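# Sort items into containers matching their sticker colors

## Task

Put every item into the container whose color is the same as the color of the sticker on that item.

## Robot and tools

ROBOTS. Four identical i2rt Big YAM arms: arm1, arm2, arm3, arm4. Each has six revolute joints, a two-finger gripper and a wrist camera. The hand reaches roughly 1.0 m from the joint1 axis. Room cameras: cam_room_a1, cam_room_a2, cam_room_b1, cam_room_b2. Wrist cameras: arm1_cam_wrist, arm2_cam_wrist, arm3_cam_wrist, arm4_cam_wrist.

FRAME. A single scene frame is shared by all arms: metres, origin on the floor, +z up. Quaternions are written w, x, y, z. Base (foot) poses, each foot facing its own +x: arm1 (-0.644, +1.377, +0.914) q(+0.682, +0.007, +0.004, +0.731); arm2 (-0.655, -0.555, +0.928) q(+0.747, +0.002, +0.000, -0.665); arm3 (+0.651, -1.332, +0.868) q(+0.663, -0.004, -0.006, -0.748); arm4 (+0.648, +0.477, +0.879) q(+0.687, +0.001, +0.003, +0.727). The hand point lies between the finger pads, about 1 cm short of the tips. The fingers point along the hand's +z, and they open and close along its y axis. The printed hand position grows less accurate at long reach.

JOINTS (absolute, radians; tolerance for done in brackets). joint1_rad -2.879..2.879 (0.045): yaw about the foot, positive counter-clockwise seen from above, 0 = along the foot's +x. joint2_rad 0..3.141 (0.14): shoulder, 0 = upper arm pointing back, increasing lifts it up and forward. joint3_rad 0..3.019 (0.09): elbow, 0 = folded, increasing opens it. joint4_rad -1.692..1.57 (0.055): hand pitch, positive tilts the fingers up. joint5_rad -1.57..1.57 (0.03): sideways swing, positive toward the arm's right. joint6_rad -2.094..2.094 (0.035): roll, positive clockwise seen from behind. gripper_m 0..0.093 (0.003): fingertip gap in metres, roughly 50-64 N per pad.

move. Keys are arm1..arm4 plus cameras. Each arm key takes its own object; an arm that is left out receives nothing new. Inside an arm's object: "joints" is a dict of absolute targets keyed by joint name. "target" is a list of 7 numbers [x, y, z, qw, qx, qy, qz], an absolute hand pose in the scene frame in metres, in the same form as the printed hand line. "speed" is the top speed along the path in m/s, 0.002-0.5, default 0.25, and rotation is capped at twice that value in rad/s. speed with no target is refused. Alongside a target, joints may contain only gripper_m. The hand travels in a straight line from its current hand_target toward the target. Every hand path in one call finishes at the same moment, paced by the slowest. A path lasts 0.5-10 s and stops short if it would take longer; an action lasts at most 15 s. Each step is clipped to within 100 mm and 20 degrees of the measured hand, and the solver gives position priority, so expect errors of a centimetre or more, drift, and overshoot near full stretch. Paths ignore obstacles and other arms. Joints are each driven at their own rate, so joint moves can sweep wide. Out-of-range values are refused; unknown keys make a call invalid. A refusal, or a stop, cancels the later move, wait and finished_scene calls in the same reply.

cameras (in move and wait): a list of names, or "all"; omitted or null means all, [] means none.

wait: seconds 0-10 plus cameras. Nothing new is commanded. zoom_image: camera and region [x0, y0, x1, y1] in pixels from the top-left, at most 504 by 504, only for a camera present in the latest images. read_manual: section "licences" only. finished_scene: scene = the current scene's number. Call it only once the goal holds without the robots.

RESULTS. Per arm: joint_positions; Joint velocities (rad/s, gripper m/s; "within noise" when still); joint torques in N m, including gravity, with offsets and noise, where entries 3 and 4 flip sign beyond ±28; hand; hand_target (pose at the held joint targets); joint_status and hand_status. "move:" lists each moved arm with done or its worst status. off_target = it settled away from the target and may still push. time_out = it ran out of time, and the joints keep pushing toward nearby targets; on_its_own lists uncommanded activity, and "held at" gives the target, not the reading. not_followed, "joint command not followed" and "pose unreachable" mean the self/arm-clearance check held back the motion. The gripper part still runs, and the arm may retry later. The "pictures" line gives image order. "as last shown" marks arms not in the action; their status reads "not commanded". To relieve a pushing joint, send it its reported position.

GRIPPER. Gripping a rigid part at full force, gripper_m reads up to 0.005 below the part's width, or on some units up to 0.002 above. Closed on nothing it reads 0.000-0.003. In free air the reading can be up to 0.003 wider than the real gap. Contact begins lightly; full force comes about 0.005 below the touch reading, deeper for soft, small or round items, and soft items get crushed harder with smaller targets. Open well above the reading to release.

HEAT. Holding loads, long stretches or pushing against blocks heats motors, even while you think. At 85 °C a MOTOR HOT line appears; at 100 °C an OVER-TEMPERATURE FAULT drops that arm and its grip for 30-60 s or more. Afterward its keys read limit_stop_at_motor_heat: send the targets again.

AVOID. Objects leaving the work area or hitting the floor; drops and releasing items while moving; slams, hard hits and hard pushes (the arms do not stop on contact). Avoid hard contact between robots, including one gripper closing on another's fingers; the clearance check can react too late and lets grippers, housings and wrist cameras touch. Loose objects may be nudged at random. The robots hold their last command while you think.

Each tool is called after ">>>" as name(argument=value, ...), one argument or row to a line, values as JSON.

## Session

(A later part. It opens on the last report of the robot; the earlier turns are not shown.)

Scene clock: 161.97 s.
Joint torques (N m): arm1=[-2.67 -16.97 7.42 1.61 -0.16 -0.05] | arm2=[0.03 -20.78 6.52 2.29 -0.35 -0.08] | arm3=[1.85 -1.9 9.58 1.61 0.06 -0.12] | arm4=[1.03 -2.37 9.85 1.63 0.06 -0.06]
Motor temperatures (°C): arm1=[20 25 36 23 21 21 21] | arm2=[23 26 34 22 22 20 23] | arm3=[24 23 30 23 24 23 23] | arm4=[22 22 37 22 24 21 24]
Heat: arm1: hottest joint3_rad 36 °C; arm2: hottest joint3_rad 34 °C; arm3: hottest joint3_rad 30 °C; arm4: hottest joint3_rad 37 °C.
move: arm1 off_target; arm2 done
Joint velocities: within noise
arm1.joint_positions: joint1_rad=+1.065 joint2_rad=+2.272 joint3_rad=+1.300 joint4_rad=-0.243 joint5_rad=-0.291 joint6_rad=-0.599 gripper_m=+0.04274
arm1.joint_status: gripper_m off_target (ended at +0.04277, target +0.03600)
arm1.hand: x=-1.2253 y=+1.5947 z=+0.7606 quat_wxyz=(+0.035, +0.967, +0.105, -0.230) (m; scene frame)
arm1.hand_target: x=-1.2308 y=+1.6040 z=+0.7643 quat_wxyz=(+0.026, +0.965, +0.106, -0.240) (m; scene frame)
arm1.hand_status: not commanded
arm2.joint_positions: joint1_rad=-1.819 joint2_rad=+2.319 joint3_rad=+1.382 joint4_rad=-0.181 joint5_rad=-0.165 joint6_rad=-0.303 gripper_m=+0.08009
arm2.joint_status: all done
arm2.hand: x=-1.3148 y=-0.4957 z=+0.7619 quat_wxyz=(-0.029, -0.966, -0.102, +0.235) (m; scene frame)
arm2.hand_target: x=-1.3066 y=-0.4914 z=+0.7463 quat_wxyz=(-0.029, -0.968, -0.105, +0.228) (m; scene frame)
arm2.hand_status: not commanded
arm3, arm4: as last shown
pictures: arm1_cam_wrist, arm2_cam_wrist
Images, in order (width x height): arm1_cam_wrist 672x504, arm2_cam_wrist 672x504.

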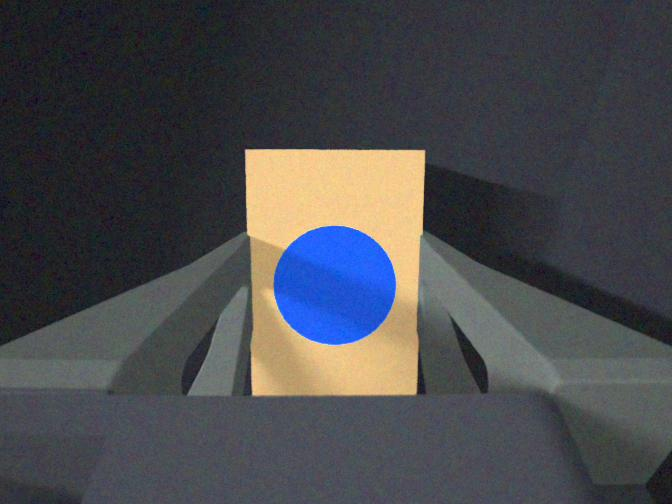

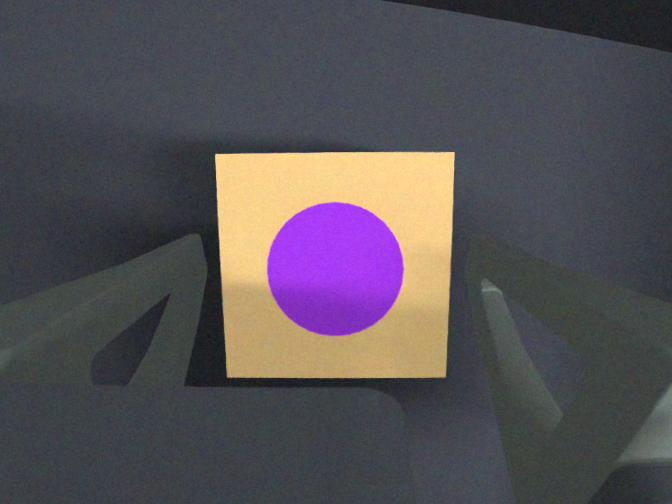

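>>> move(
  arm2={"joints": {"gripper_m": 0.045}},
  cameras=["arm2_cam_wrist"],
)

>>> move(
  arm1={"target": [-1.20, 1.595, 0.90, -0.0263, -0.9646, -0.1057, 0.2405], "speed": 0.15},
  arm2={"target": [-1.29, -0.495, 0.90, -0.0263, -0.9646, -0.1057, 0.2405], "speed": 0.15},
  cameras=["arm1_cam_wrist", "arm2_cam_wrist"],
)

Scene clock: 168.03 s.
Joint torques (N m): arm1=[-2.55 -17.38 7.68 1.47 -0.13 -0.06] | arm2=[-0.09 -20.89 6.54 2.3 -0.33 -0.08] | arm3=[1.85 -1.96 9.58 1.68 0.07 -0.11] | arm4=[0.73 -2.26 9.8 1.62 -0.01 -0.08]
Motor temperatures (°C): arm1=[20 25 35 23 21 21 21] | arm2=[23 26 33 22 22 20 23] | arm3=[24 23 30 23 24 23 23] | arm4=[22 22 37 22 24 21 24]
Heat: arm1: hottest joint3_rad 35 °C; arm2: hottest joint3_rad 33 °C; arm3: hottest joint3_rad 30 °C; arm4: hottest joint3_rad 37 °C.
move: arm2 off_target
Joint velocities: within noise
arm1: as last shown
arm1.joint_positions: joint1_rad=+1.065 joint2_rad=+2.272 joint3_rad=+1.300 joint4_rad=-0.243 joint5_rad=-0.291 joint6_rad=-0.599 gripper_m=+0.04275
arm2.joint_positions: joint1_rad=-1.819 joint2_rad=+2.319 joint3_rad=+1.382 joint4_rad=-0.181 joint5_rad=-0.165 joint6_rad=-0.304 gripper_m=+0.05279
arm2.joint_status: gripper_m off_target (ended at +0.05282, target +0.04500)
arm2.hand: x=-1.3148 y=-0.4958 z=+0.7619 quat_wxyz=(-0.029, -0.966, -0.103, +0.235) (m; scene frame)
arm2.hand_target: x=-1.3066 y=-0.4914 z=+0.7463 quat_wxyz=(-0.029, -0.968, -0.105, +0.228) (m; scene frame)
arm2.hand_status: not commanded
arm3.joint_positions: joint1_rad=+1.640 joint2_rad=+0.629 joint3_rad=+0.790 joint4_rad=-0.969 joint5_rad=-0.001 joint6_rad=+0.006 gripper_m=+0.09398
arm3.joint_status: not commanded
arm3.hand: x=+0.9528 y=-1.3435 z=+1.1602 quat_wxyz=(-0.373, -0.024, -0.927, +0.014) (m; scene frame)
arm3.hand_target: x=+0.9529 y=-1.3406 z=+1.1628 quat_wxyz=(-0.379, -0.017, -0.925, +0.014) (m; scene frame)
arm3.hand_status: not commanded
arm4.joint_positions: joint1_rad=-1.398 joint2_rad=+0.633 joint3_rad=+0.782 joint4_rad=-0.977 joint5_rad=+0.001 joint6_rad=+0.012 gripper_m=+0.09399
arm4.joint_status: not commanded
arm4.hand: x=+0.9423 y=+0.5460 z=+1.1621 quat_wxyz=(-0.358, +0.101, -0.927, -0.042) (m; scene frame)
arm4.hand_target: x=+0.9442 y=+0.5462 z=+1.1723 quat_wxyz=(-0.374, +0.106, -0.921, -0.042) (m; scene frame)
arm4.hand_status: not commanded
pictures: arm2_cam_wrist
Images, in order (width x height): arm2_cam_wrist 672x504.

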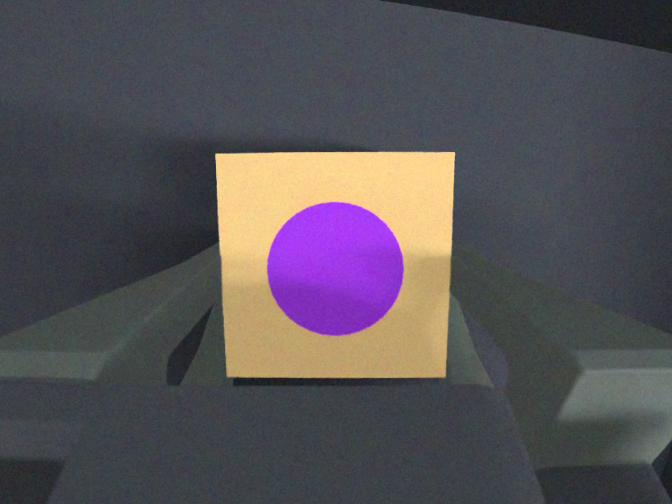

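Scene clock: 169.73 s.
Joint torques (N m): arm1=[-2.32 -16.26 8.42 0.7 -0.28 -0.07] | arm2=[0.09 -21.6 7.94 1.18 -0.31 -0.06] | arm3=[1.9 -1.96 9.59 1.69 0.07 -0.11] | arm4=[0.44 -2.43 9.83 1.62 0.04 -0.11]
Motor temperatures (°C): arm1=[20 25 35 23 21 21 21] | arm2=[23 26 33 22 22 20 23] | arm3=[24 23 30 23 24 23 23] | arm4=[22 22 37 22 24 21 24]
Heat: arm1: hottest joint3_rad 35 °C; arm2: hottest joint3_rad 33 °C; arm3: hottest joint3_rad 30 °C; arm4: hottest joint3_rad 37 °C.
move: arm1 off_target; arm2 done
Joint velocities: within noise
arm1.joint_positions: joint1_rad=+1.058 joint2_rad=+1.968 joint3_rad=+1.208 joint4_rad=-0.439 joint5_rad=-0.291 joint6_rad=-0.607 gripper_m=+0.04275
arm1.joint_status: not commanded
arm1.hand: x=-1.2018 y=+1.5888 z=+0.8912 quat_wxyz=(+0.029, +0.965, +0.106, -0.237) (m; scene frame)
arm1.hand_target: x=-1.2001 y=+1.5949 z=+0.8999 quat_wxyz=(+0.026, +0.965, +0.106, -0.241) (m; scene frame)
arm1.hand_status: off_target (0.011 m and 0.6 deg from the pose sent, 0.142 m and 1.6 deg at the start)
arm2.joint_positions: joint1_rad=-1.819 joint2_rad=+2.015 joint3_rad=+1.289 joint4_rad=-0.366 joint5_rad=-0.165 joint6_rad=-0.304 gripper_m=+0.05279
arm2.joint_status: not commanded
arm2.hand: x=-1.2968 y=-0.4986 z=+0.9006 quat_wxyz=(-0.026, -0.963, -0.104, +0.247) (m; scene frame)
arm2.hand_target: x=-1.2901 y=-0.4950 z=+0.8999 quat_wxyz=(-0.026, -0.965, -0.106, +0.241) (m; scene frame)
arm2.hand_status: done (0.008 m and 0.8 deg from the pose sent, 0.140 m and 0.8 deg at the start)
arm3, arm4: as last shown
pictures: arm1_cam_wrist, arm2_cam_wrist
Images, in order (width x height): arm1_cam_wrist 672x504, arm2_cam_wrist 672x504.

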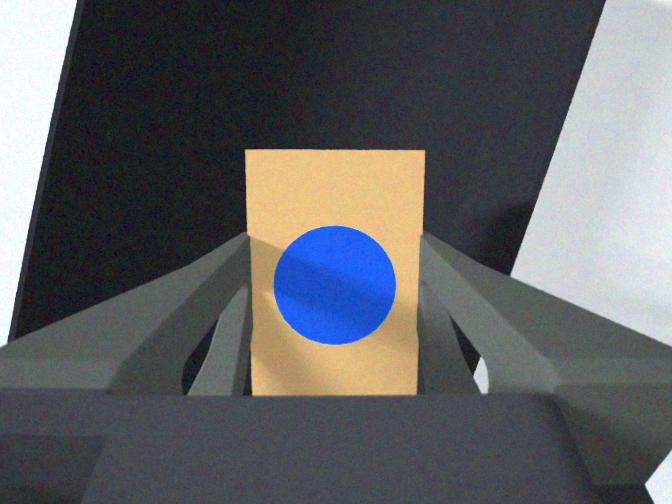

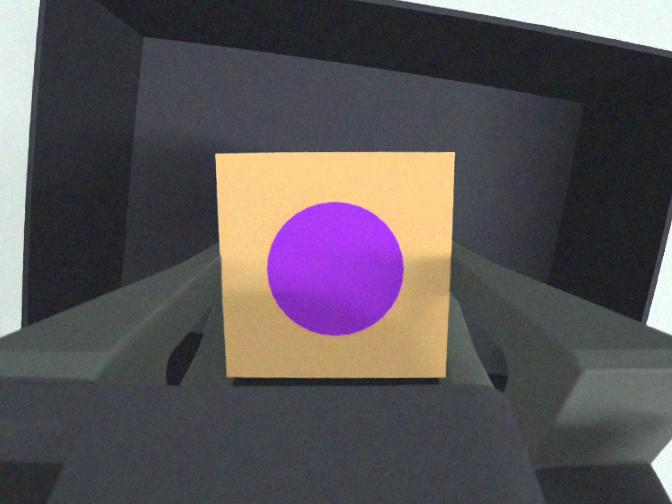

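>>> move(
  arm1={"target": [-0.97, 1.47, 1.12, -0.0263, -0.9646, -0.1057, 0.2405], "speed": 0.25},
  arm2={"target": [-1.0, -0.52, 1.12, -0.0263, -0.9646, -0.1057, 0.2405], "speed": 0.25},
  cameras=[],
)

>>> move(
  arm1={"joints": {"joint1_rad": -0.4, "joint2_rad": 0.631, "joint3_rad": 0.8745, "joint4_rad": -1.33, "joint5_rad": 0, "joint6_rad": 0}},
  arm2={"joints": {"joint1_rad": -0.3, "joint2_rad": 0.631, "joint3_rad": 0.8745, "joint4_rad": -1.33, "joint5_rad": 0, "joint6_rad": 0}},
  cameras=[],
)

>>> move(
  arm1={"joints": {"joint1_rad": -2.248}},
  arm2={"joints": {"joint1_rad": 0.925}},
  cameras=["arm1_cam_wrist", "arm2_cam_wrist"],
)

Scene clock: 188.23 s.
Joint torques (N m): arm1=[-0.73 -2.73 11.44 0.64 -0.12 0.12] | arm2=[0.03 -5.83 10.32 1.18 -0.38 -0.08] | arm3=[1.96 -1.9 9.63 1.66 0.07 -0.11] | arm4=[0.67 -2.26 9.77 1.54 0.03 -0.08]
Motor temperatures (°C): arm1=[20 25 34 23 22 21 22] | arm2=[23 27 32 22 22 20 24] | arm3=[24 23 30 23 24 23 23] | arm4=[22 22 37 22 24 21 24]
Heat: arm1: hottest joint3_rad 34 °C; arm2: hottest joint3_rad 32 °C; arm3: hottest joint3_rad 30 °C; arm4: hottest joint3_rad 37 °C.
move: arm1 done; arm2 off_target
Joint velocities: within noise
arm1.joint_positions: joint1_rad=+1.079 joint2_rad=+0.985 joint3_rad=+0.823 joint4_rad=-1.006 joint5_rad=-0.278 joint6_rad=-0.583 gripper_m=+0.04276
arm1.joint_status: not commanded
arm1.hand: x=-0.9696 y=+1.4735 z=+1.1211 quat_wxyz=(+0.022, +0.963, +0.106, -0.246) (m; scene frame)
arm1.hand_target: x=-0.9700 y=+1.4700 z=+1.1200 quat_wxyz=(+0.026, +0.965, +0.106, -0.241) (m; scene frame)
arm1.hand_status: done (0.004 m and 0.9 deg from the pose sent, 0.347 m and 0.6 deg at the start)
arm2.joint_positions: joint1_rad=-1.876 joint2_rad=+0.960 joint3_rad=+0.793 joint4_rad=-0.919 joint5_rad=-0.190 joint6_rad=-0.355 gripper_m=+0.05279
arm2.joint_status: not commanded
arm2.hand: x=-1.0053 y=-0.5218 z=+1.1290 quat_wxyz=(-0.023, -0.961, -0.103, +0.254) (m; scene frame)
arm2.hand_target: x=-0.9999 y=-0.5202 z=+1.1201 quat_wxyz=(-0.026, -0.965, -0.106, +0.240) (m; scene frame)
arm2.hand_status: off_target (0.011 m and 1.6 deg from the pose sent, 0.370 m and 0.8 deg at the start)
arm3, arm4: as last shown
pictures: none
No camera images: "cameras" was empty.

Scene clock: 190.03 s.
Joint torques (N m): arm1=[-2.02 1.2 15.83 0.61 -0.06 0.13] | arm2=[1.08 -1.26 15.39 1.13 0.06 0.2] | arm3=[1.85 -1.96 9.61 1.65 0.07 -0.11] | arm4=[0.85 -2.26 9.78 1.61 0.05 -0.08]
Motor temperatures (°C): arm1=[20 25 35 23 22 21 22] | arm2=[23 27 32 22 22 20 24] | arm3=[24 23 30 23 24 23 23] | arm4=[22 22 37 22 24 21 24]
Heat: arm1: hottest joint3_rad 35 °C; arm2: hottest joint3_rad 32 °C; arm3: hottest joint3_rad 30 °C; arm4: hottest joint3_rad 37 °C.
move: arm1 done; arm2 done
Joint velocities: within noise
arm1.joint_positions: joint1_rad=-0.394 joint2_rad=+0.626 joint3_rad=+0.823 joint4_rad=-1.318 joint5_rad=+0.002 joint6_rad=-0.008 gripper_m=+0.04277
arm1.joint_status: all done
arm1.hand: x=-0.5635 y=+1.6001 z=+1.1739 quat_wxyz=(-0.176, +0.570, -0.791, -0.134) (m; scene frame)
arm1.hand_target: x=-0.5604 y=+1.6045 z=+1.1967 quat_wxyz=(-0.190, +0.563, -0.792, -0.145) (m; scene frame)
arm1.hand_status: not commanded
arm2.joint_positions: joint1_rad=-0.305 joint2_rad=+0.626 joint3_rad=+0.824 joint4_rad=-1.317 joint5_rad=-0.002 joint6_rad=-0.015 gripper_m=+0.05278
arm2.joint_status: all done
arm2.hand: x=-0.6998 y=-0.7884 z=+1.1886 quat_wxyz=(-0.141, -0.746, -0.627, +0.171) (m; scene frame)
arm2.hand_target: x=-0.7001 y=-0.7934 z=+1.2106 quat_wxyz=(-0.153, -0.747, -0.621, +0.183) (m; scene frame)
arm2.hand_status: not commanded
arm3, arm4: as last shown
pictures: none
No camera images: "cameras" was empty.

Scene clock: 191.93 s.
Joint torques (N m): arm1=[-2.14 1.79 15.86 0.59 -0.05 0.1] | arm2=[1.03 -1.14 15.38 1.17 0.03 0.2] | arm3=[1.9 -1.9 9.59 1.72 0.06 -0.11] | arm4=[0.32 -2.32 9.78 1.63 0.03 -0.07]
Motor temperatures (°C): arm1=[20 25 35 23 22 21 22] | arm2=[23 27 32 22 22 20 24] | arm3=[24 23 30 23 24 23 23] | arm4=[22 22 37 22 24 21 24]
Heat: arm1: hottest joint3_rad 35 °C; arm2: hottest joint3_rad 32 °C; arm3: hottest joint3_rad 30 °C; arm4: hottest joint3_rad 37 °C.
move: arm1 done; arm2 done
Joint velocities: within noise
arm1.joint_positions: joint1_rad=-2.242 joint2_rad=+0.626 joint3_rad=+0.823 joint4_rad=-1.318 joint5_rad=+0.002 joint6_rad=-0.007 gripper_m=+0.04278
arm1.joint_status: all done
arm1.hand: x=-0.4456 y=+1.2421 z=+1.1712 quat_wxyz=(-0.204, -0.286, -0.934, +0.069) (m; scene frame)
arm1.hand_target: x=-0.4416 y=+1.2383 z=+1.1938 quat_wxyz=(-0.221, -0.291, -0.928, +0.073) (m; scene frame)
arm1.hand_status: not commanded
arm2.joint_positions: joint1_rad=+0.921 joint2_rad=+0.626 joint3_rad=+0.824 joint4_rad=-1.317 joint5_rad=-0.001 joint6_rad=-0.014 gripper_m=+0.05277
arm2.joint_status: all done
arm2.hand: x=-0.4520 y=-0.6765 z=+1.1894 quat_wxyz=(-0.216, -0.250, -0.942, +0.058) (m; scene frame)
arm2.hand_target: x=-0.4474 y=-0.6783 z=+1.2115 quat_wxyz=(-0.232, -0.254, -0.937, +0.061) (m; scene frame)
arm2.hand_status: not commanded
arm3, arm4: as last shown
pictures: arm1_cam_wrist, arm2_cam_wrist
Images, in order (width x height): arm1_cam_wrist 672x504, arm2_cam_wrist 672x504.

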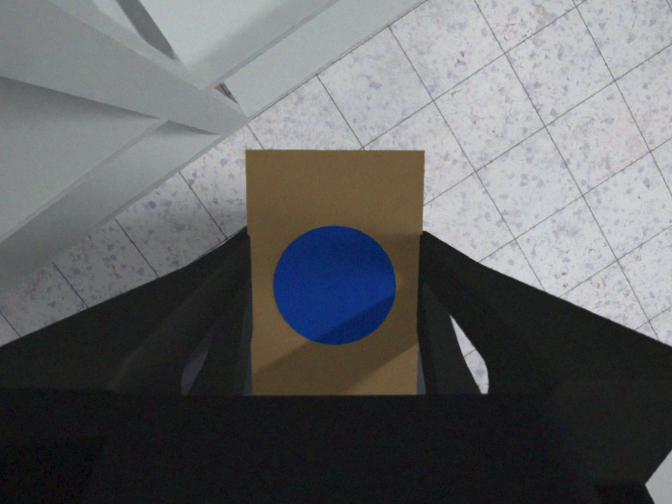

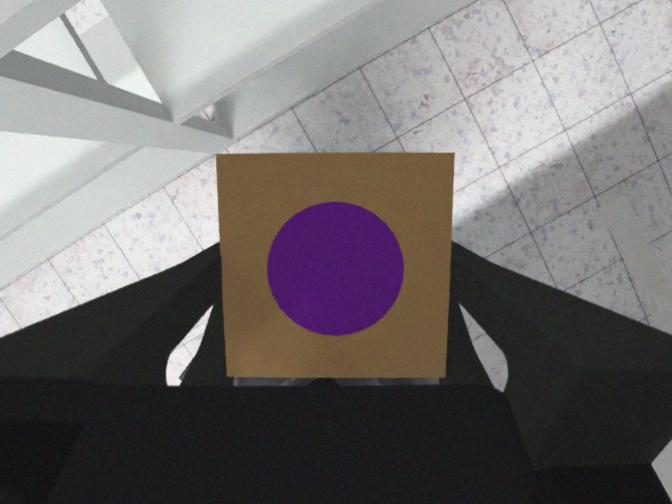

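>>> move(
  arm1={"target": [-0.398, 1.206, 1.16, 0.2227, 0.2907, 0.9279, -0.0698], "speed": 0.2},
  arm2={"target": [-0.396, -0.707, 1.16, 0.2285, 0.2548, 0.9376, -0.0621], "speed": 0.2},
  cameras=[],
)

>>> move(
  arm1={"target": [0.0, 0.93, 1.135, 0.2227, 0.2907, 0.9279, -0.0698], "speed": 0.2},
  arm2={"target": [0.0, -0.94, 1.135, 0.2285, 0.2548, 0.9376, -0.0621], "speed": 0.2},
  cameras=["arm1_cam_wrist", "arm2_cam_wrist", "cam_room_b2"],
)

Scene clock: 201.23 s.
Joint torques (N m): arm1=[-2.2 -0.21 12.71 1.77 -0.09 0.05] | arm2=[1.44 -4.37 10.81 2.56 0.15 0.21] | arm3=[1.96 -2.02 9.61 1.69 0.06 -0.11] | arm4=[0.09 -2.2 9.85 1.62 0.03 -0.08]
Motor temperatures (°C): arm1=[20 25 37 23 21 21 22] | arm2=[23 26 33 22 22 20 24] | arm3=[24 23 30 23 24 23 23] | arm4=[22 22 37 22 24 21 24]
Heat: arm1: hottest joint3_rad 37 °C; arm2: hottest joint3_rad 33 °C; arm3: hottest joint3_rad 30 °C; arm4: hottest joint3_rad 37 °C.
move: arm1 off_target; arm2 done
Joint velocities: within noise
arm1.joint_positions: joint1_rad=-2.248 joint2_rad=+0.782 joint3_rad=+0.823 joint4_rad=-1.165 joint5_rad=-0.010 joint6_rad=-0.007 gripper_m=+0.04278
arm1.joint_status: not commanded
arm1.hand: x=-0.4023 y=+1.2125 z=+1.1493 quat_wxyz=(-0.205, -0.288, -0.933, +0.064) (m; scene frame)
arm1.hand_target: x=-0.3982 y=+1.2062 z=+1.1601 quat_wxyz=(-0.223, -0.291, -0.928, +0.070) (m; scene frame)
arm1.hand_status: off_target (0.013 m and 2.3 deg from the pose sent, 0.061 m and 2.3 deg at the start)
arm2.joint_positions: joint1_rad=+0.924 joint2_rad=+0.796 joint3_rad=+0.807 joint4_rad=-1.119 joint5_rad=+0.003 joint6_rad=-0.008 gripper_m=+0.05277
arm2.joint_status: not commanded
arm2.hand: x=-0.3998 y=-0.7072 z=+1.1608 quat_wxyz=(-0.221, -0.252, -0.940, +0.061) (m; scene frame)
arm2.hand_target: x=-0.3960 y=-0.7069 z=+1.1601 quat_wxyz=(-0.228, -0.255, -0.938, +0.062) (m; scene frame)
arm2.hand_status: done (0.004 m and 1.0 deg from the pose sent, 0.070 m and 1.7 deg at the start)
arm3, arm4: as last shown
pictures: none
No camera images: "cameras" was empty.

Scene clock: 204.57 s.
Joint torques (N m): arm1=[-2.2 -19.72 17.72 0.69 0.09 0.06] | arm2=[0.85 -22.3 17.01 1.09 0.01 0.15] | arm3=[1.79 -1.85 9.61 1.63 0.07 -0.11] | arm4=[0.67 -2.37 9.84 1.61 0.07 -0.09]
Motor temperatures (°C): arm1=[20 25 38 23 21 21 22] | arm2=[23 26 34 22 22 20 24] | arm3=[24 23 30 23 24 23 23] | arm4=[22 22 37 22 24 21 24]
Heat: arm1: hottest joint3_rad 38 °C; arm2: hottest joint3_rad 34 °C; arm3: hottest joint3_rad 30 °C; arm4: hottest joint3_rad 37 °C.
move: arm1 off_target; arm2 off_target
Joint velocities: within noise
arm1.joint_positions: joint1_rad=-2.248 joint2_rad=+2.137 joint3_rad=+2.168 joint4_rad=-1.169 joint5_rad=-0.009 joint6_rad=-0.007 gripper_m=+0.04278
arm1.joint_status: not commanded
arm1.hand: x=-0.0106 y=+0.9391 z=+1.1053 quat_wxyz=(-0.198, -0.288, -0.935, +0.062) (m; scene frame)
arm1.hand_target: x=-0.0015 y=+0.9312 z=+1.1351 quat_wxyz=(-0.224, -0.290, -0.928, +0.070) (m; scene frame)
arm1.hand_status: off_target (0.033 m and 3.1 deg from the pose sent, 0.492 m and 2.3 deg at the start)
arm2.joint_positions: joint1_rad=+0.924 joint2_rad=+2.048 joint3_rad=+1.988 joint4_rad=-1.064 joint5_rad=+0.003 joint6_rad=-0.008 gripper_m=+0.05277
arm2.joint_status: not commanded
arm2.hand: x=-0.0144 y=-0.9329 z=+1.1191 quat_wxyz=(-0.214, -0.252, -0.942, +0.059) (m; scene frame)
arm2.hand_target: x=-0.0011 y=-0.9392 z=+1.1352 quat_wxyz=(-0.230, -0.255, -0.937, +0.062) (m; scene frame)
arm2.hand_status: off_target (0.023 m and 1.8 deg from the pose sent, 0.463 m and 1.0 deg at the start)
arm3, arm4: as last shown
pictures: arm1_cam_wrist, arm2_cam_wrist, cam_room_b2
Images, in order (width x height): arm1_cam_wrist 672x504, arm2_cam_wrist 672x504, cam_room_b2 672x504.

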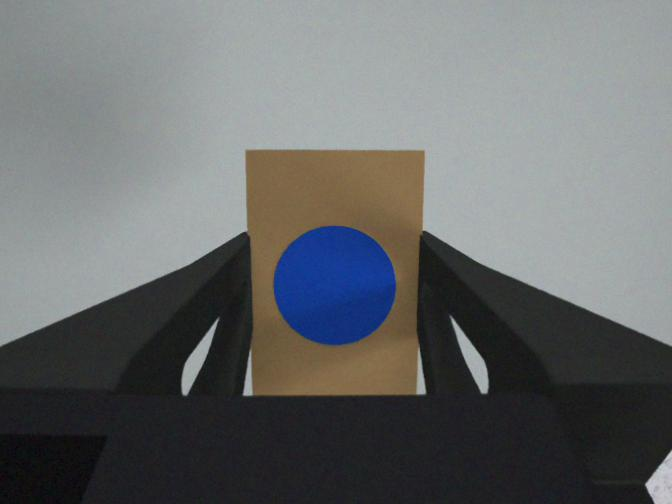

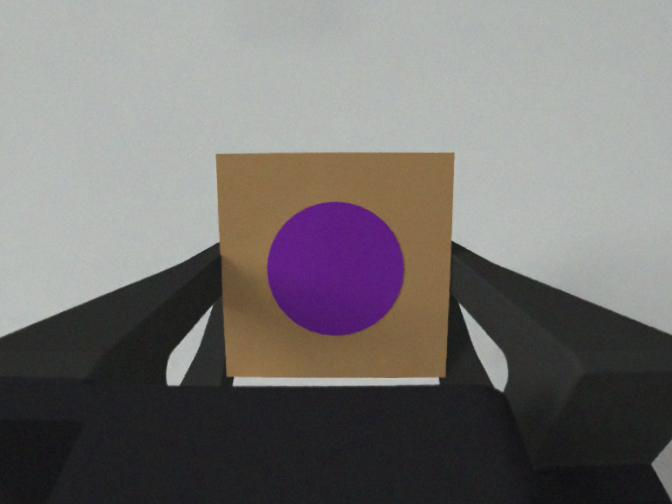

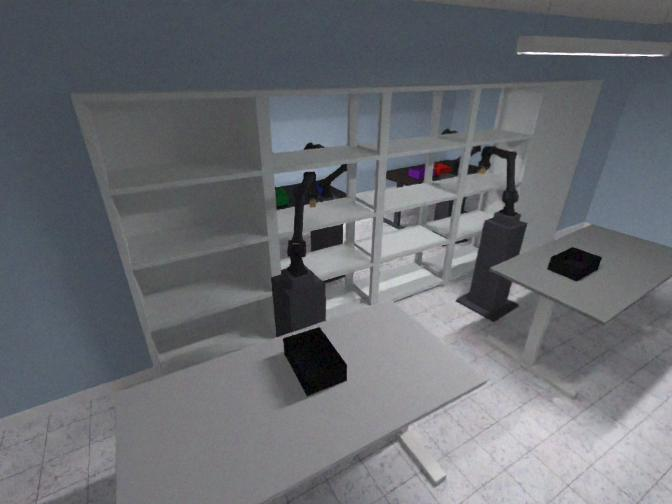

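>>> move(
  arm1={"target": [0.008, 0.923, 1.082, 0.2469, 0.2888, 0.9217, -0.0774], "speed": 0.1},
  arm2={"target": [0.011, -0.945, 1.075, 0.2449, 0.2536, 0.9334, -0.0665], "speed": 0.1},
  cameras=["arm1_cam_wrist", "arm2_cam_wrist"],
)

Scene clock: 212.60 s.
Joint torques (N m): arm1=[-3.02 -19.6 11.78 2.02 0.08 0.12] | arm2=[1.03 -22.89 10.86 2.67 0.04 0.17] | arm3=[2.08 -1.96 9.61 1.65 0.07 -0.12] | arm4=[0.79 -2.32 9.69 1.68 0.06 -0.08]
Motor temperatures (°C): arm1=[20 25 39 23 21 21 22] | arm2=[23 26 37 22 22 20 24] | arm3=[24 23 30 23 24 23 23] | arm4=[22 22 38 22 24 21 24]
Heat: arm1: hottest joint3_rad 39 °C; arm2: hottest joint3_rad 37 °C; arm3: hottest joint3_rad 30 °C; arm4: hottest joint3_rad 38 °C.
move: arm1 done; arm2 off_target
Joint velocities: within noise
arm1.joint_positions: joint1_rad=-2.248 joint2_rad=+2.139 joint3_rad=+2.084 joint4_rad=-0.998 joint5_rad=-0.009 joint6_rad=-0.007 gripper_m=+0.04278
arm1.joint_status: not commanded
arm1.hand: x=+0.0045 y=+0.9284 z=+1.0813 quat_wxyz=(-0.238, -0.285, -0.926, +0.074) (m; scene frame)
arm1.hand_target: x=+0.0080 y=+0.9232 z=+1.0822 quat_wxyz=(-0.247, -0.289, -0.922, +0.077) (m; scene frame)
arm1.hand_status: done (0.006 m and 1.2 deg from the pose sent, 0.034 m and 6.0 deg at the start)
arm2.joint_positions: joint1_rad=+0.924 joint2_rad=+2.084 joint3_rad=+1.953 joint4_rad=-0.921 joint5_rad=+0.003 joint6_rad=-0.008 gripper_m=+0.05277
arm2.joint_status: not commanded
arm2.hand: x=+0.0061 y=-0.9448 z=+1.0914 quat_wxyz=(-0.247, -0.250, -0.934, +0.068) (m; scene frame)
arm2.hand_target: x=+0.0106 y=-0.9446 z=+1.0750 quat_wxyz=(-0.245, -0.253, -0.934, +0.066) (m; scene frame)
arm2.hand_status: off_target (0.017 m and 0.5 deg from the pose sent, 0.052 m and 3.8 deg at the start)
arm3, arm4: as last shown
pictures: arm1_cam_wrist, arm2_cam_wrist
Images, in order (width x height): arm1_cam_wrist 672x504, arm2_cam_wrist 672x504.

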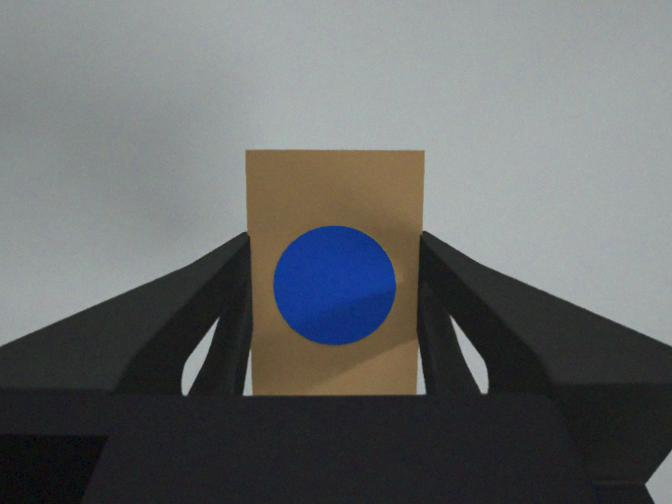

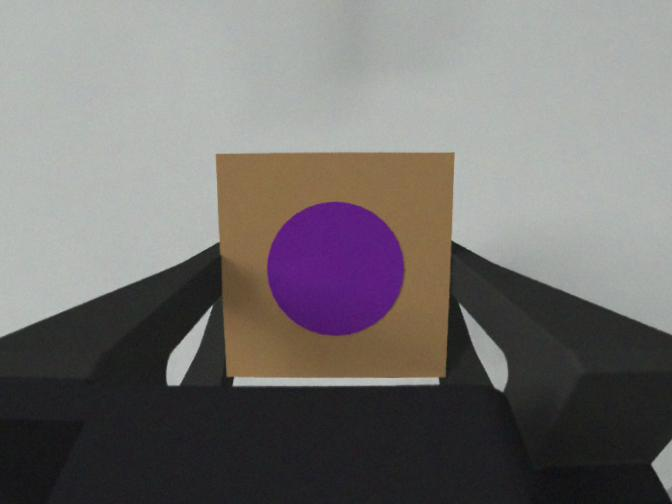

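>>> move(
  arm1={"joints": {"joint3_rad": 2.006, "joint4_rad": -0.967}},
  arm2={"joints": {"joint3_rad": 1.845, "joint4_rad": -0.853}},
  cameras=[],
)

Scene clock: 223.67 s.
Joint torques (N m): arm1=[-2.2 -20.48 12.22 1.44 0.04 0.13] | arm2=[1.03 -23.47 10.91 2.41 0.04 0.16] | arm3=[2.08 -1.85 9.61 1.68 0.07 -0.11] | arm4=[0.32 -2.43 9.84 1.7 0.03 -0.07]
Motor temperatures (°C): arm1=[20 27 38 23 21 21 22] | arm2=[23 27 36 22 22 20 24] | arm3=[24 23 30 23 24 23 23] | arm4=[22 22 38 22 24 21 24]
Heat: arm1: hottest joint3_rad 38 °C; arm2: hottest joint3_rad 36 °C; arm3: hottest joint3_rad 30 °C; arm4: hottest joint3_rad 38 °C.
move: arm1 done; arm2 done
Joint velocities: within noise
arm1.joint_positions: joint1_rad=-2.248 joint2_rad=+2.148 joint3_rad=+1.994 joint4_rad=-0.981 joint5_rad=-0.009 joint6_rad=-0.007 gripper_m=+0.04278
arm1.joint_status: all done
arm1.hand: x=-0.0122 y=+0.9396 z=+1.0326 quat_wxyz=(-0.200, -0.288, -0.934, +0.062) (m; scene frame)
arm1.hand_target: x=-0.0081 y=+0.9341 z=+1.0418 quat_wxyz=(-0.213, -0.292, -0.930, +0.067) (m; scene frame)
arm1.hand_status: not commanded
arm2.joint_positions: joint1_rad=+0.924 joint2_rad=+2.092 joint3_rad=+1.846 joint4_rad=-0.871 joint5_rad=+0.003 joint6_rad=-0.008 gripper_m=+0.05277
arm2.joint_status: all done
arm2.hand: x=-0.0109 y=-0.9346 z=+1.0392 quat_wxyz=(-0.217, -0.252, -0.941, +0.060) (m; scene frame)
arm2.hand_target: x=-0.0069 y=-0.9343 z=+1.0304 quat_wxyz=(-0.218, -0.255, -0.940, +0.059) (m; scene frame)
arm2.hand_status: not commanded
arm3.joint_positions: joint1_rad=+1.640 joint2_rad=+0.629 joint3_rad=+0.790 joint4_rad=-0.969 joint5_rad=-0.001 joint6_rad=+0.006 gripper_m=+0.09398
arm3.joint_status: not commanded
arm3.hand: x=+0.9528 y=-1.3435 z=+1.1602 quat_wxyz=(-0.373, -0.024, -0.927, +0.014) (m; scene frame)
arm3.hand_target: x=+0.9529 y=-1.3406 z=+1.1628 quat_wxyz=(-0.379, -0.017, -0.925, +0.014) (m; scene frame)
arm3.hand_status: not commanded
arm4.joint_positions: joint1_rad=-1.398 joint2_rad=+0.633 joint3_rad=+0.782 joint4_rad=-0.977 joint5_rad=+0.001 joint6_rad=+0.012 gripper_m=+0.09399
arm4.joint_status: not commanded
arm4.hand: x=+0.9423 y=+0.5460 z=+1.1621 quat_wxyz=(-0.358, +0.101, -0.927, -0.042) (m; scene frame)
arm4.hand_target: x=+0.9442 y=+0.5462 z=+1.1723 quat_wxyz=(-0.374, +0.106, -0.921, -0.042) (m; scene frame)
arm4.hand_status: not commanded
pictures: none
No camera images: "cameras" was empty.

>>> move(
  arm1={"joints": {"joint4_rad": -0.925}},
  arm2={"joints": {"joint4_rad": -0.83}},
  cameras=["arm1_cam_wrist", "arm2_cam_wrist"],
)

Scene clock: 230.63 s.
Joint torques (N m): arm1=[-2.08 -21.13 12.3 1.94 0.09 0.08] | arm2=[1.08 -23.36 10.93 2.56 0.05 0.17] | arm3=[1.85 -2.02 9.57 1.69 0.06 -0.11] | arm4=[0.32 -2.49 9.84 1.51 0.03 -0.08]
Motor temperatures (°C): arm1=[20 27 38 23 21 21 22] | arm2=[23 28 36 22 22 20 24] | arm3=[24 23 31 23 24 23 23] | arm4=[22 22 38 22 24 21 24]
Heat: arm1: hottest joint3_rad 38 °C; arm2: hottest joint3_rad 36 °C; arm3: hottest joint3_rad 31 °C; arm4: hottest joint3_rad 38 °C.
move: arm1 done; arm2 done
Joint velocities: within noise
arm1.joint_positions: joint1_rad=-2.248 joint2_rad=+2.148 joint3_rad=+1.994 joint4_rad=-0.944 joint5_rad=-0.009 joint6_rad=-0.007 gripper_m=+0.04278
arm1.joint_status: all done
arm1.hand: x=-0.0054 y=+0.9349 z=+1.0365 quat_wxyz=(-0.217, -0.287, -0.931, +0.068) (m; scene frame)
arm1.hand_target: x=-0.0006 y=+0.9289 z=+1.0464 quat_wxyz=(-0.232, -0.290, -0.926, +0.073) (m; scene frame)
arm1.hand_status: not commanded
arm2.joint_positions: joint1_rad=+0.924 joint2_rad=+2.092 joint3_rad=+1.846 joint4_rad=-0.851 joint5_rad=+0.003 joint6_rad=-0.008 gripper_m=+0.05277
arm2.joint_status: all done
arm2.hand: x=-0.0070 y=-0.9369 z=+1.0414 quat_wxyz=(-0.226, -0.252, -0.939, +0.062) (m; scene frame)
arm2.hand_target: x=-0.0025 y=-0.9369 z=+1.0330 quat_wxyz=(-0.229, -0.254, -0.937, +0.062) (m; scene frame)
arm2.hand_status: not commanded
arm3, arm4: as last shown
pictures: arm1_cam_wrist, arm2_cam_wrist
Images, in order (width x height): arm1_cam_wrist 672x504, arm2_cam_wrist 672x504.

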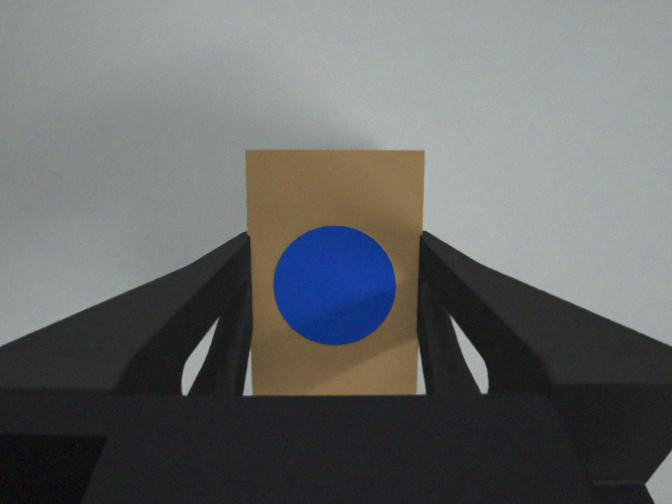

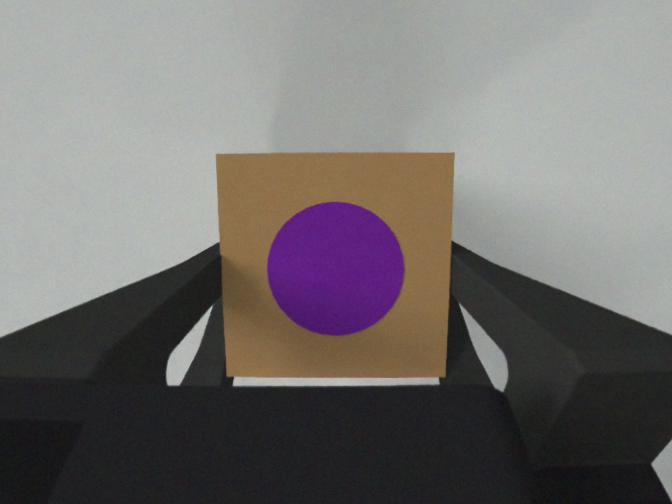

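>>> move(
  arm1={"joints": {"joint3_rad": 1.998, "joint4_rad": -0.917}},
  arm2={"joints": {"joint3_rad": 1.833, "joint4_rad": -0.818}},
  cameras=[],
)

Scene clock: 267.80 s.
Joint torques (N m): arm1=[-2.61 -21.13 11.62 1.74 0.05 0.09] | arm2=[0.97 -23.3 9.94 2.56 0.04 0.16] | arm3=[1.96 -1.96 9.58 1.66 0.07 -0.11] | arm4=[0.62 -2.14 9.92 1.66 0.06 -0.09]
Motor temperatures (°C): arm1=[20 28 38 23 21 21 23] | arm2=[23 29 36 22 22 20 25] | arm3=[24 23 31 23 24 23 23] | arm4=[22 22 38 22 24 21 24]
Heat: arm1: hottest joint3_rad 38 °C; arm2: hottest joint3_rad 36 °C; arm3: hottest joint3_rad 31 °C; arm4: hottest joint3_rad 38 °C.
move: arm1 done; arm2 done
Joint velocities: within noise
arm1.joint_positions: joint1_rad=-2.248 joint2_rad=+2.148 joint3_rad=+1.994 joint4_rad=-0.936 joint5_rad=-0.009 joint6_rad=-0.007 gripper_m=+0.04278
arm1.joint_status: all done
arm1.hand: x=-0.0039 y=+0.9339 z=+1.0374 quat_wxyz=(-0.221, -0.286, -0.930, +0.069) (m; scene frame)
arm1.hand_target: x=-0.0009 y=+0.9291 z=+1.0436 quat_wxyz=(-0.233, -0.290, -0.925, +0.073) (m; scene frame)
arm1.hand_status: not commanded
arm2.joint_positions: joint1_rad=+0.924 joint2_rad=+2.092 joint3_rad=+1.846 joint4_rad=-0.839 joint5_rad=+0.003 joint6_rad=-0.008 gripper_m=+0.05277
arm2.joint_status: all done
arm2.hand: x=-0.0048 y=-0.9382 z=+1.0428 quat_wxyz=(-0.232, -0.251, -0.938, +0.064) (m; scene frame)
arm2.hand_target: x=-0.0035 y=-0.9362 z=+1.0286 quat_wxyz=(-0.229, -0.254, -0.937, +0.062) (m; scene frame)
arm2.hand_status: not commanded
arm3, arm4: as last shown
pictures: none
No camera images: "cameras" was empty.

>>> move(
  arm1={"joints": {"joint3_rad": 1.982, "joint4_rad": -0.917}},
  arm2={"joints": {"joint3_rad": 1.823, "joint4_rad": -0.818}},
  cameras=[],
)

>>> move(
  arm1={"joints": {"joint3_rad": 1.972, "joint4_rad": -0.912}},
  arm2={"joints": {"joint3_rad": 1.815, "joint4_rad": -0.812}},
  cameras=["arm1_cam_wrist", "arm2_cam_wrist"],
)

Scene clock: 274.00 s.
Joint torques (N m): arm1=[-1.9 -20.78 11.22 1.83 0.06 0.11] | arm2=[1.03 -23.18 10.26 2.51 0.04 0.16] | arm3=[1.96 -1.96 9.57 1.68 0.06 -0.12] | arm4=[0.67 -2.32 9.84 1.55 0.06 -0.1]
Motor temperatures (°C): arm1=[20 29 38 23 21 21 23] | arm2=[23 29 36 22 22 20 25] | arm3=[24 23 31 23 24 23 23] | arm4=[22 22 38 22 24 21 24]
Heat: arm1: hottest joint3_rad 38 °C; arm2: hottest joint3_rad 36 °C; arm3: hottest joint3_rad 31 °C; arm4: hottest joint3_rad 38 °C.
move: arm1 done; arm2 done
Joint velocities: within noise
arm1.joint_positions: joint1_rad=-2.248 joint2_rad=+2.148 joint3_rad=+1.981 joint4_rad=-0.934 joint5_rad=-0.009 joint6_rad=-0.007 gripper_m=+0.04278
arm1.joint_status: all done
arm1.hand: x=-0.0067 y=+0.9358 z=+1.0311 quat_wxyz=(-0.216, -0.287, -0.931, +0.067) (m; scene frame)
arm1.hand_target: x=-0.0046 y=+0.9316 z=+1.0357 quat_wxyz=(-0.225, -0.291, -0.927, +0.070) (m; scene frame)
arm1.hand_status: not commanded
arm2.joint_positions: joint1_rad=+0.924 joint2_rad=+2.092 joint3_rad=+1.833 joint4_rad=-0.838 joint5_rad=+0.003 joint6_rad=-0.008 gripper_m=+0.05277
arm2.joint_status: all done
arm2.hand: x=-0.0082 y=-0.9362 z=+1.0363 quat_wxyz=(-0.226, -0.252, -0.939, +0.062) (m; scene frame)
arm2.hand_target: x=-0.0063 y=-0.9346 z=+1.0239 quat_wxyz=(-0.225, -0.255, -0.939, +0.061) (m; scene frame)
arm2.hand_status: not commanded
arm3, arm4: as last shown
pictures: none
No camera images: "cameras" was empty.

Scene clock: 274.53 s.
Joint torques (N m): arm1=[-2.32 -20.25 10.67 1.98 0.1 0.11] | arm2=[1.03 -23.36 10.03 2.54 0.04 0.15] | arm3=[1.96 -1.9 9.61 1.69 0.06 -0.11] | arm4=[0.62 -2.2 9.76 1.7 0.04 -0.04]
Motor temperatures (°C): arm1=[20 29 38 23 21 21 23] | arm2=[23 29 35 22 22 20 25] | arm3=[24 23 31 23 24 23 23] | arm4=[22 22 38 22 24 21 24]
Heat: arm1: hottest joint3_rad 38 °C; arm2: hottest joint3_rad 35 °C; arm3: hottest joint3_rad 31 °C; arm4: hottest joint3_rad 38 °C.
move: arm1 done; arm2 done
Joint velocities: within noise
arm1.joint_positions: joint1_rad=-2.248 joint2_rad=+2.148 joint3_rad=+1.979 joint4_rad=-0.929 joint5_rad=-0.009 joint6_rad=-0.007 gripper_m=+0.04278
arm1.joint_status: all done
arm1.hand: x=-0.0064 y=+0.9356 z=+1.0305 quat_wxyz=(-0.217, -0.287, -0.931, +0.068) (m; scene frame)
arm1.hand_target: x=-0.0061 y=+0.9326 z=+1.0314 quat_wxyz=(-0.223, -0.291, -0.928, +0.070) (m; scene frame)
arm1.hand_status: not commanded
arm2.joint_positions: joint1_rad=+0.924 joint2_rad=+2.092 joint3_rad=+1.826 joint4_rad=-0.832 joint5_rad=+0.003 joint6_rad=-0.008 gripper_m=+0.05277
arm2.joint_status: all done
arm2.hand: x=-0.0090 y=-0.9357 z=+1.0338 quat_wxyz=(-0.226, -0.252, -0.939, +0.062) (m; scene frame)
arm2.hand_target: x=-0.0075 y=-0.9339 z=+1.0205 quat_wxyz=(-0.224, -0.255, -0.939, +0.061) (m; scene frame)
arm2.hand_status: not commanded
arm3, arm4: as last shown
pictures: arm1_cam_wrist, arm2_cam_wrist
Images, in order (width x height): arm1_cam_wrist 672x504, arm2_cam_wrist 672x504.

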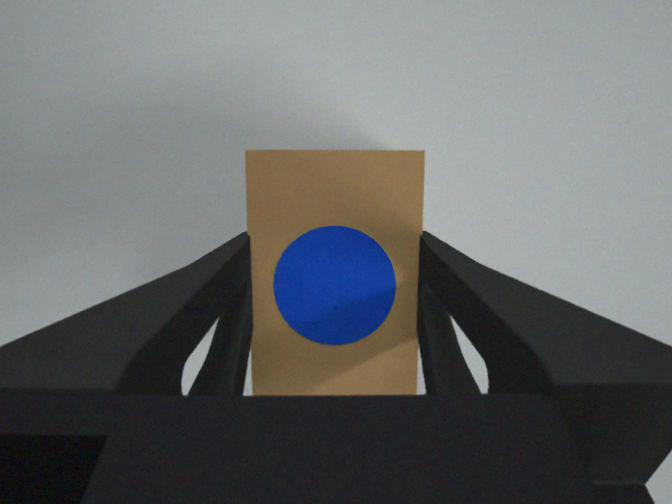

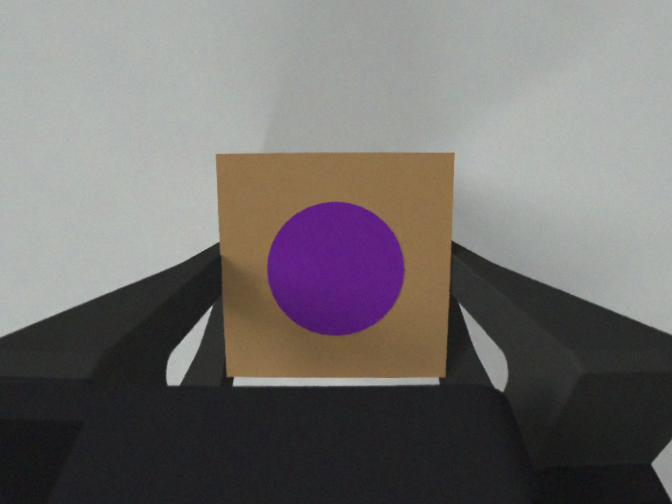

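>>> move(
  arm1={"joints": {"joint3_rad": 1.964, "joint4_rad": -0.908}},
  arm2={"joints": {"joint3_rad": 1.807, "joint4_rad": -0.806}},
  cameras=[],
)

Scene clock: 277.87 s.
Joint torques (N m): arm1=[-2.02 -20.78 10.18 1.78 0.03 0.14] | arm2=[1.08 -23.3 9.65 2.5 0.04 0.15] | arm3=[2.02 -1.96 9.61 1.66 0.06 -0.11] | arm4=[0.56 -2.2 9.84 1.62 0.07 -0.09]
Motor temperatures (°C): arm1=[20 29 38 23 21 21 23] | arm2=[23 29 35 22 22 20 25] | arm3=[24 23 31 23 24 23 23] | arm4=[22 22 38 22 24 21 24]
Heat: arm1: hottest joint3_rad 38 °C; arm2: hottest joint3_rad 35 °C; arm3: hottest joint3_rad 31 °C; arm4: hottest joint3_rad 38 °C.
move: arm1 done; arm2 done
Joint velocities: within noise
arm1.joint_positions: joint1_rad=-2.248 joint2_rad=+2.147 joint3_rad=+1.976 joint4_rad=-0.926 joint5_rad=-0.009 joint6_rad=-0.007 gripper_m=+0.04278
arm1.joint_status: all done
arm1.hand: x=-0.0063 y=+0.9355 z=+1.0301 quat_wxyz=(-0.217, -0.287, -0.930, +0.068) (m; scene frame)
arm1.hand_target: x=-0.0073 y=+0.9334 z=+1.0282 quat_wxyz=(-0.221, -0.291, -0.928, +0.069) (m; scene frame)
arm1.hand_status: not commanded
arm2.joint_positions: joint1_rad=+0.924 joint2_rad=+2.092 joint3_rad=+1.823 joint4_rad=-0.826 joint5_rad=+0.003 joint6_rad=-0.008 gripper_m=+0.05277
arm2.joint_status: all done
arm2.hand: x=-0.0085 y=-0.9360 z=+1.0332 quat_wxyz=(-0.227, -0.251, -0.939, +0.063) (m; scene frame)
arm2.hand_target: x=-0.0086 y=-0.9332 z=+1.0175 quat_wxyz=(-0.223, -0.255, -0.939, +0.060) (m; scene frame)
arm2.hand_status: not commanded
arm3, arm4: as last shown
pictures: none
No camera images: "cameras" was empty.

>>> move(
  arm2={"joints": {"joint3_rad": 1.799, "joint4_rad": -0.802}},
  cameras=[],
)

Scene clock: 280.33 s.
Joint torques (N m): arm1=[-2.26 -20.84 10.09 1.63 0.04 0.1] | arm2=[1.14 -23.3 9.21 2.41 0.04 0.16] | arm3=[1.9 -1.96 9.59 1.69 0.06 -0.11] | arm4=[0.67 -2.67 9.92 1.68 0.04 -0.08]
Motor temperatures (°C): arm1=[20 29 37 23 21 21 23] | arm2=[23 29 35 22 22 20 25] | arm3=[24 23 31 23 24 23 23] | arm4=[22 22 38 22 24 21 24]
Heat: arm1: hottest joint3_rad 37 °C; arm2: hottest joint3_rad 35 °C; arm3: hottest joint3_rad 31 °C; arm4: hottest joint3_rad 38 °C.
move: arm2 done
Joint velocities: within noise
arm1, arm3, arm4: as last shown
arm2.joint_positions: joint1_rad=+0.924 joint2_rad=+2.092 joint3_rad=+1.820 joint4_rad=-0.820 joint5_rad=+0.003 joint6_rad=-0.008 gripper_m=+0.05277
arm2.joint_status: all done
arm2.hand: x=-0.0083 y=-0.9361 z=+1.0324 quat_wxyz=(-0.229, -0.251, -0.938, +0.063) (m; scene frame)
arm2.hand_target: x=-0.0102 y=-0.9323 z=+1.0140 quat_wxyz=(-0.221, -0.255, -0.939, +0.060) (m; scene frame)
arm2.hand_status: not commanded
pictures: none
No camera images: "cameras" was empty.

>>> move(
  arm1={"joints": {"joint3_rad": 1.976, "joint4_rad": -0.926, "gripper_m": 0.065}},
  arm2={"joints": {"joint3_rad": 1.820, "joint4_rad": -0.82, "gripper_m": 0.078}},
  cameras=["arm1_cam_wrist", "arm2_cam_wrist"],
)

Scene clock: 286.10 s.
Joint torques (N m): arm1=[-2.49 -21.01 11.34 1.18 0.08 0.12] | arm2=[1.03 -23.3 10.92 1.68 0.06 0.16] | arm3=[2.02 -1.9 9.59 1.66 0.07 -0.11] | arm4=[0.67 -2.32 9.87 1.72 0.06 -0.1]
Motor temperatures (°C): arm1=[20 29 37 23 21 21 23] | arm2=[23 29 35 22 22 20 25] | arm3=[24 23 31 23 24 23 23] | arm4=[22 22 38 22 24 21 24]
Heat: arm1: hottest joint3_rad 37 °C; arm2: hottest joint3_rad 35 °C; arm3: hottest joint3_rad 31 °C; arm4: hottest joint3_rad 38 °C.
move: arm1 done; arm2 done
Joint velocities: within noise
arm1.joint_positions: joint1_rad=-2.248 joint2_rad=+2.147 joint3_rad=+1.974 joint4_rad=-0.926 joint5_rad=-0.009 joint6_rad=-0.007 gripper_m=+0.06496
arm1.joint_status: all done
arm1.hand: x=-0.0070 y=+0.9359 z=+1.0288 quat_wxyz=(-0.216, -0.287, -0.931, +0.067) (m; scene frame)
arm1.hand_target: x=-0.0077 y=+0.9337 z=+1.0318 quat_wxyz=(-0.218, -0.291, -0.929, +0.068) (m; scene frame)
arm1.hand_status: not commanded
arm2.joint_positions: joint1_rad=+0.924 joint2_rad=+2.092 joint3_rad=+1.820 joint4_rad=-0.820 joint5_rad=+0.003 joint6_rad=-0.008 gripper_m=+0.07794
arm2.joint_status: all done
arm2.hand: x=-0.0083 y=-0.9361 z=+1.0324 quat_wxyz=(-0.229, -0.251, -0.938, +0.063) (m; scene frame)
arm2.hand_target: x=-0.0076 y=-0.9339 z=+1.0221 quat_wxyz=(-0.222, -0.255, -0.939, +0.060) (m; scene frame)
arm2.hand_status: not commanded
arm3, arm4: as last shown
pictures: arm1_cam_wrist, arm2_cam_wrist
Images, in order (width x height): arm1_cam_wrist 672x504, arm2_cam_wrist 672x504.

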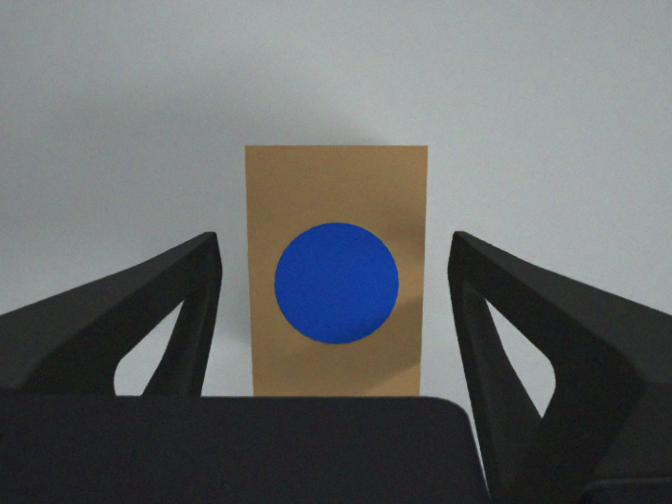

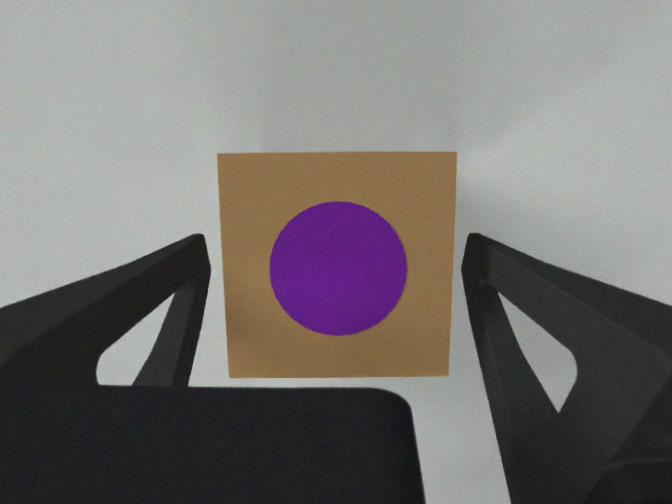

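>>> move(
  arm1={"target": [-0.055, 0.966, 1.148, -0.218, -0.291, -0.929, 0.068], "speed": 0.15},
  arm2={"target": [-0.060, -0.904, 1.147, -0.222, -0.255, -0.939, 0.06], "speed": 0.15},
  arm3={"joints": {"joint1_rad": 0.0, "joint2_rad": 0.631, "joint3_rad": 0.8745, "joint4_rad": -1.29}},
  arm4={"joints": {"joint1_rad": 0.0, "joint2_rad": 0.631, "joint3_rad": 0.8745, "joint4_rad": -1.29}},
  cameras=["arm1_cam_wrist", "arm2_cam_wrist"],
)

Scene clock: 298.90 s.
Joint torques (N m): arm1=[-2.02 -19.02 11.58 0.73 0.02 0.06] | arm2=[1.08 -22.12 10.33 1.13 0.01 0.17] | arm3=[0.5 -0.38 13.68 0.69 0.02 -0.11] | arm4=[0.91 -1.26 12.31 0.49 0.11 -0.07]
Motor temperatures (°C): arm1=[20 29 37 23 21 21 22] | arm2=[23 29 34 22 22 20 24] | arm3=[24 23 31 23 24 23 23] | arm4=[22 22 39 22 24 21 24]
Heat: arm1: hottest joint3_rad 37 °C; arm2: hottest joint3_rad 34 °C; arm3: hottest joint3_rad 31 °C; arm4: hottest joint3_rad 39 °C.
move: arm1 off_target; arm2 done; arm3 done; arm4 done
Joint velocities: within noise
arm1.joint_positions: joint1_rad=-2.248 joint2_rad=+1.950 joint3_rad=+1.937 joint4_rad=-1.092 joint5_rad=-0.009 joint6_rad=-0.007 gripper_m=+0.06496
arm1.joint_status: not commanded
arm1.hand: x=-0.0509 y=+0.9674 z=+1.1366 quat_wxyz=(-0.214, -0.287, -0.931, +0.067) (m; scene frame)
arm1.hand_target: x=-0.0549 y=+0.9662 z=+1.1480 quat_wxyz=(-0.218, -0.291, -0.929, +0.068) (m; scene frame)
arm1.hand_status: off_target (0.012 m and 0.7 deg from the pose sent, 0.132 m and 0.5 deg at the start)
arm2.joint_positions: joint1_rad=+0.924 joint2_rad=+1.875 joint3_rad=+1.798 joint4_rad=-1.006 joint5_rad=+0.003 joint6_rad=-0.008 gripper_m=+0.07794
arm2.joint_status: not commanded
arm2.hand: x=-0.0554 y=-0.9090 z=+1.1528 quat_wxyz=(-0.233, -0.251, -0.937, +0.064) (m; scene frame)
arm2.hand_target: x=-0.0599 y=-0.9040 z=+1.1469 quat_wxyz=(-0.222, -0.255, -0.939, +0.060) (m; scene frame)
arm2.hand_status: done (0.009 m and 1.4 deg from the pose sent, 0.130 m and 1.0 deg at the start)
arm3.joint_positions: joint1_rad=+0.011 joint2_rad=+0.629 joint3_rad=+0.821 joint4_rad=-1.283 joint5_rad=+0.000 joint6_rad=+0.005 gripper_m=+0.09400
arm3.joint_status: all done
arm3.hand: x=+0.6233 y=-1.5705 z=+1.1341 quat_wxyz=(-0.165, -0.724, -0.645, +0.181) (m; scene frame)
arm3.hand_target: x=+0.6200 y=-1.5757 z=+1.1590 quat_wxyz=(-0.177, -0.722, -0.639, +0.198) (m; scene frame)
arm3.hand_status: not commanded
arm4.joint_positions: joint1_rad=-0.002 joint2_rad=+0.633 joint3_rad=+0.827 joint4_rad=-1.280 joint5_rad=-0.001 joint6_rad=+0.012 gripper_m=+0.09400
arm4.joint_status: all done
arm4.hand: x=+0.6360 y=+0.7241 z=+1.1439 quat_wxyz=(-0.161, +0.701, -0.672, -0.176) (m; scene frame)
arm4.hand_target: x=+0.6356 y=+0.7278 z=+1.1664 quat_wxyz=(-0.175, +0.702, -0.664, -0.189) (m; scene frame)
arm4.hand_status: not commanded
pictures: arm1_cam_wrist, arm2_cam_wrist
Images, in order (width x height): arm1_cam_wrist 672x504, arm2_cam_wrist 672x504.

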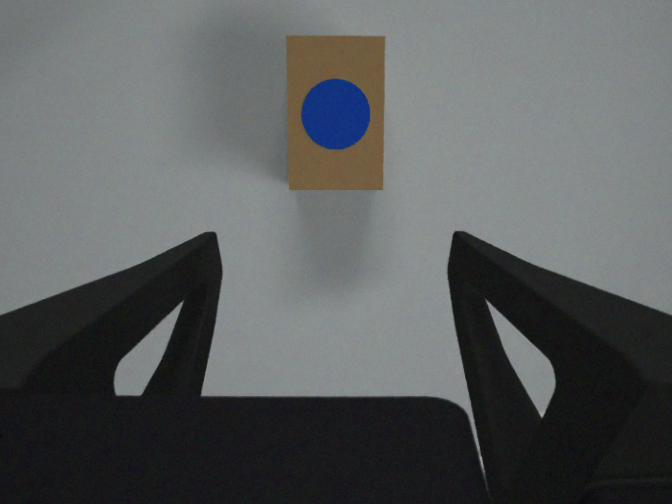

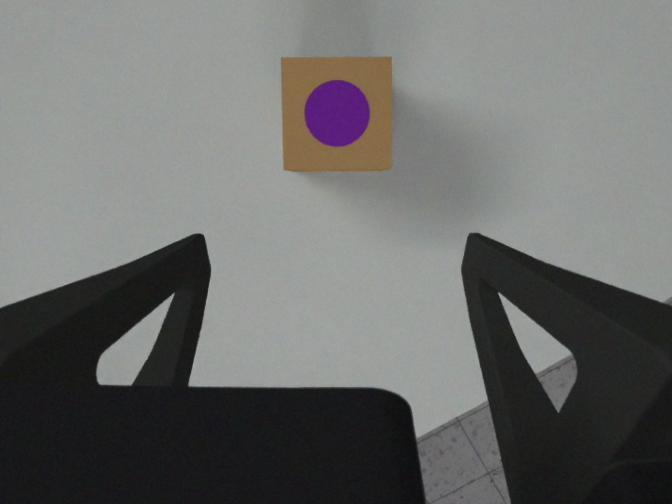

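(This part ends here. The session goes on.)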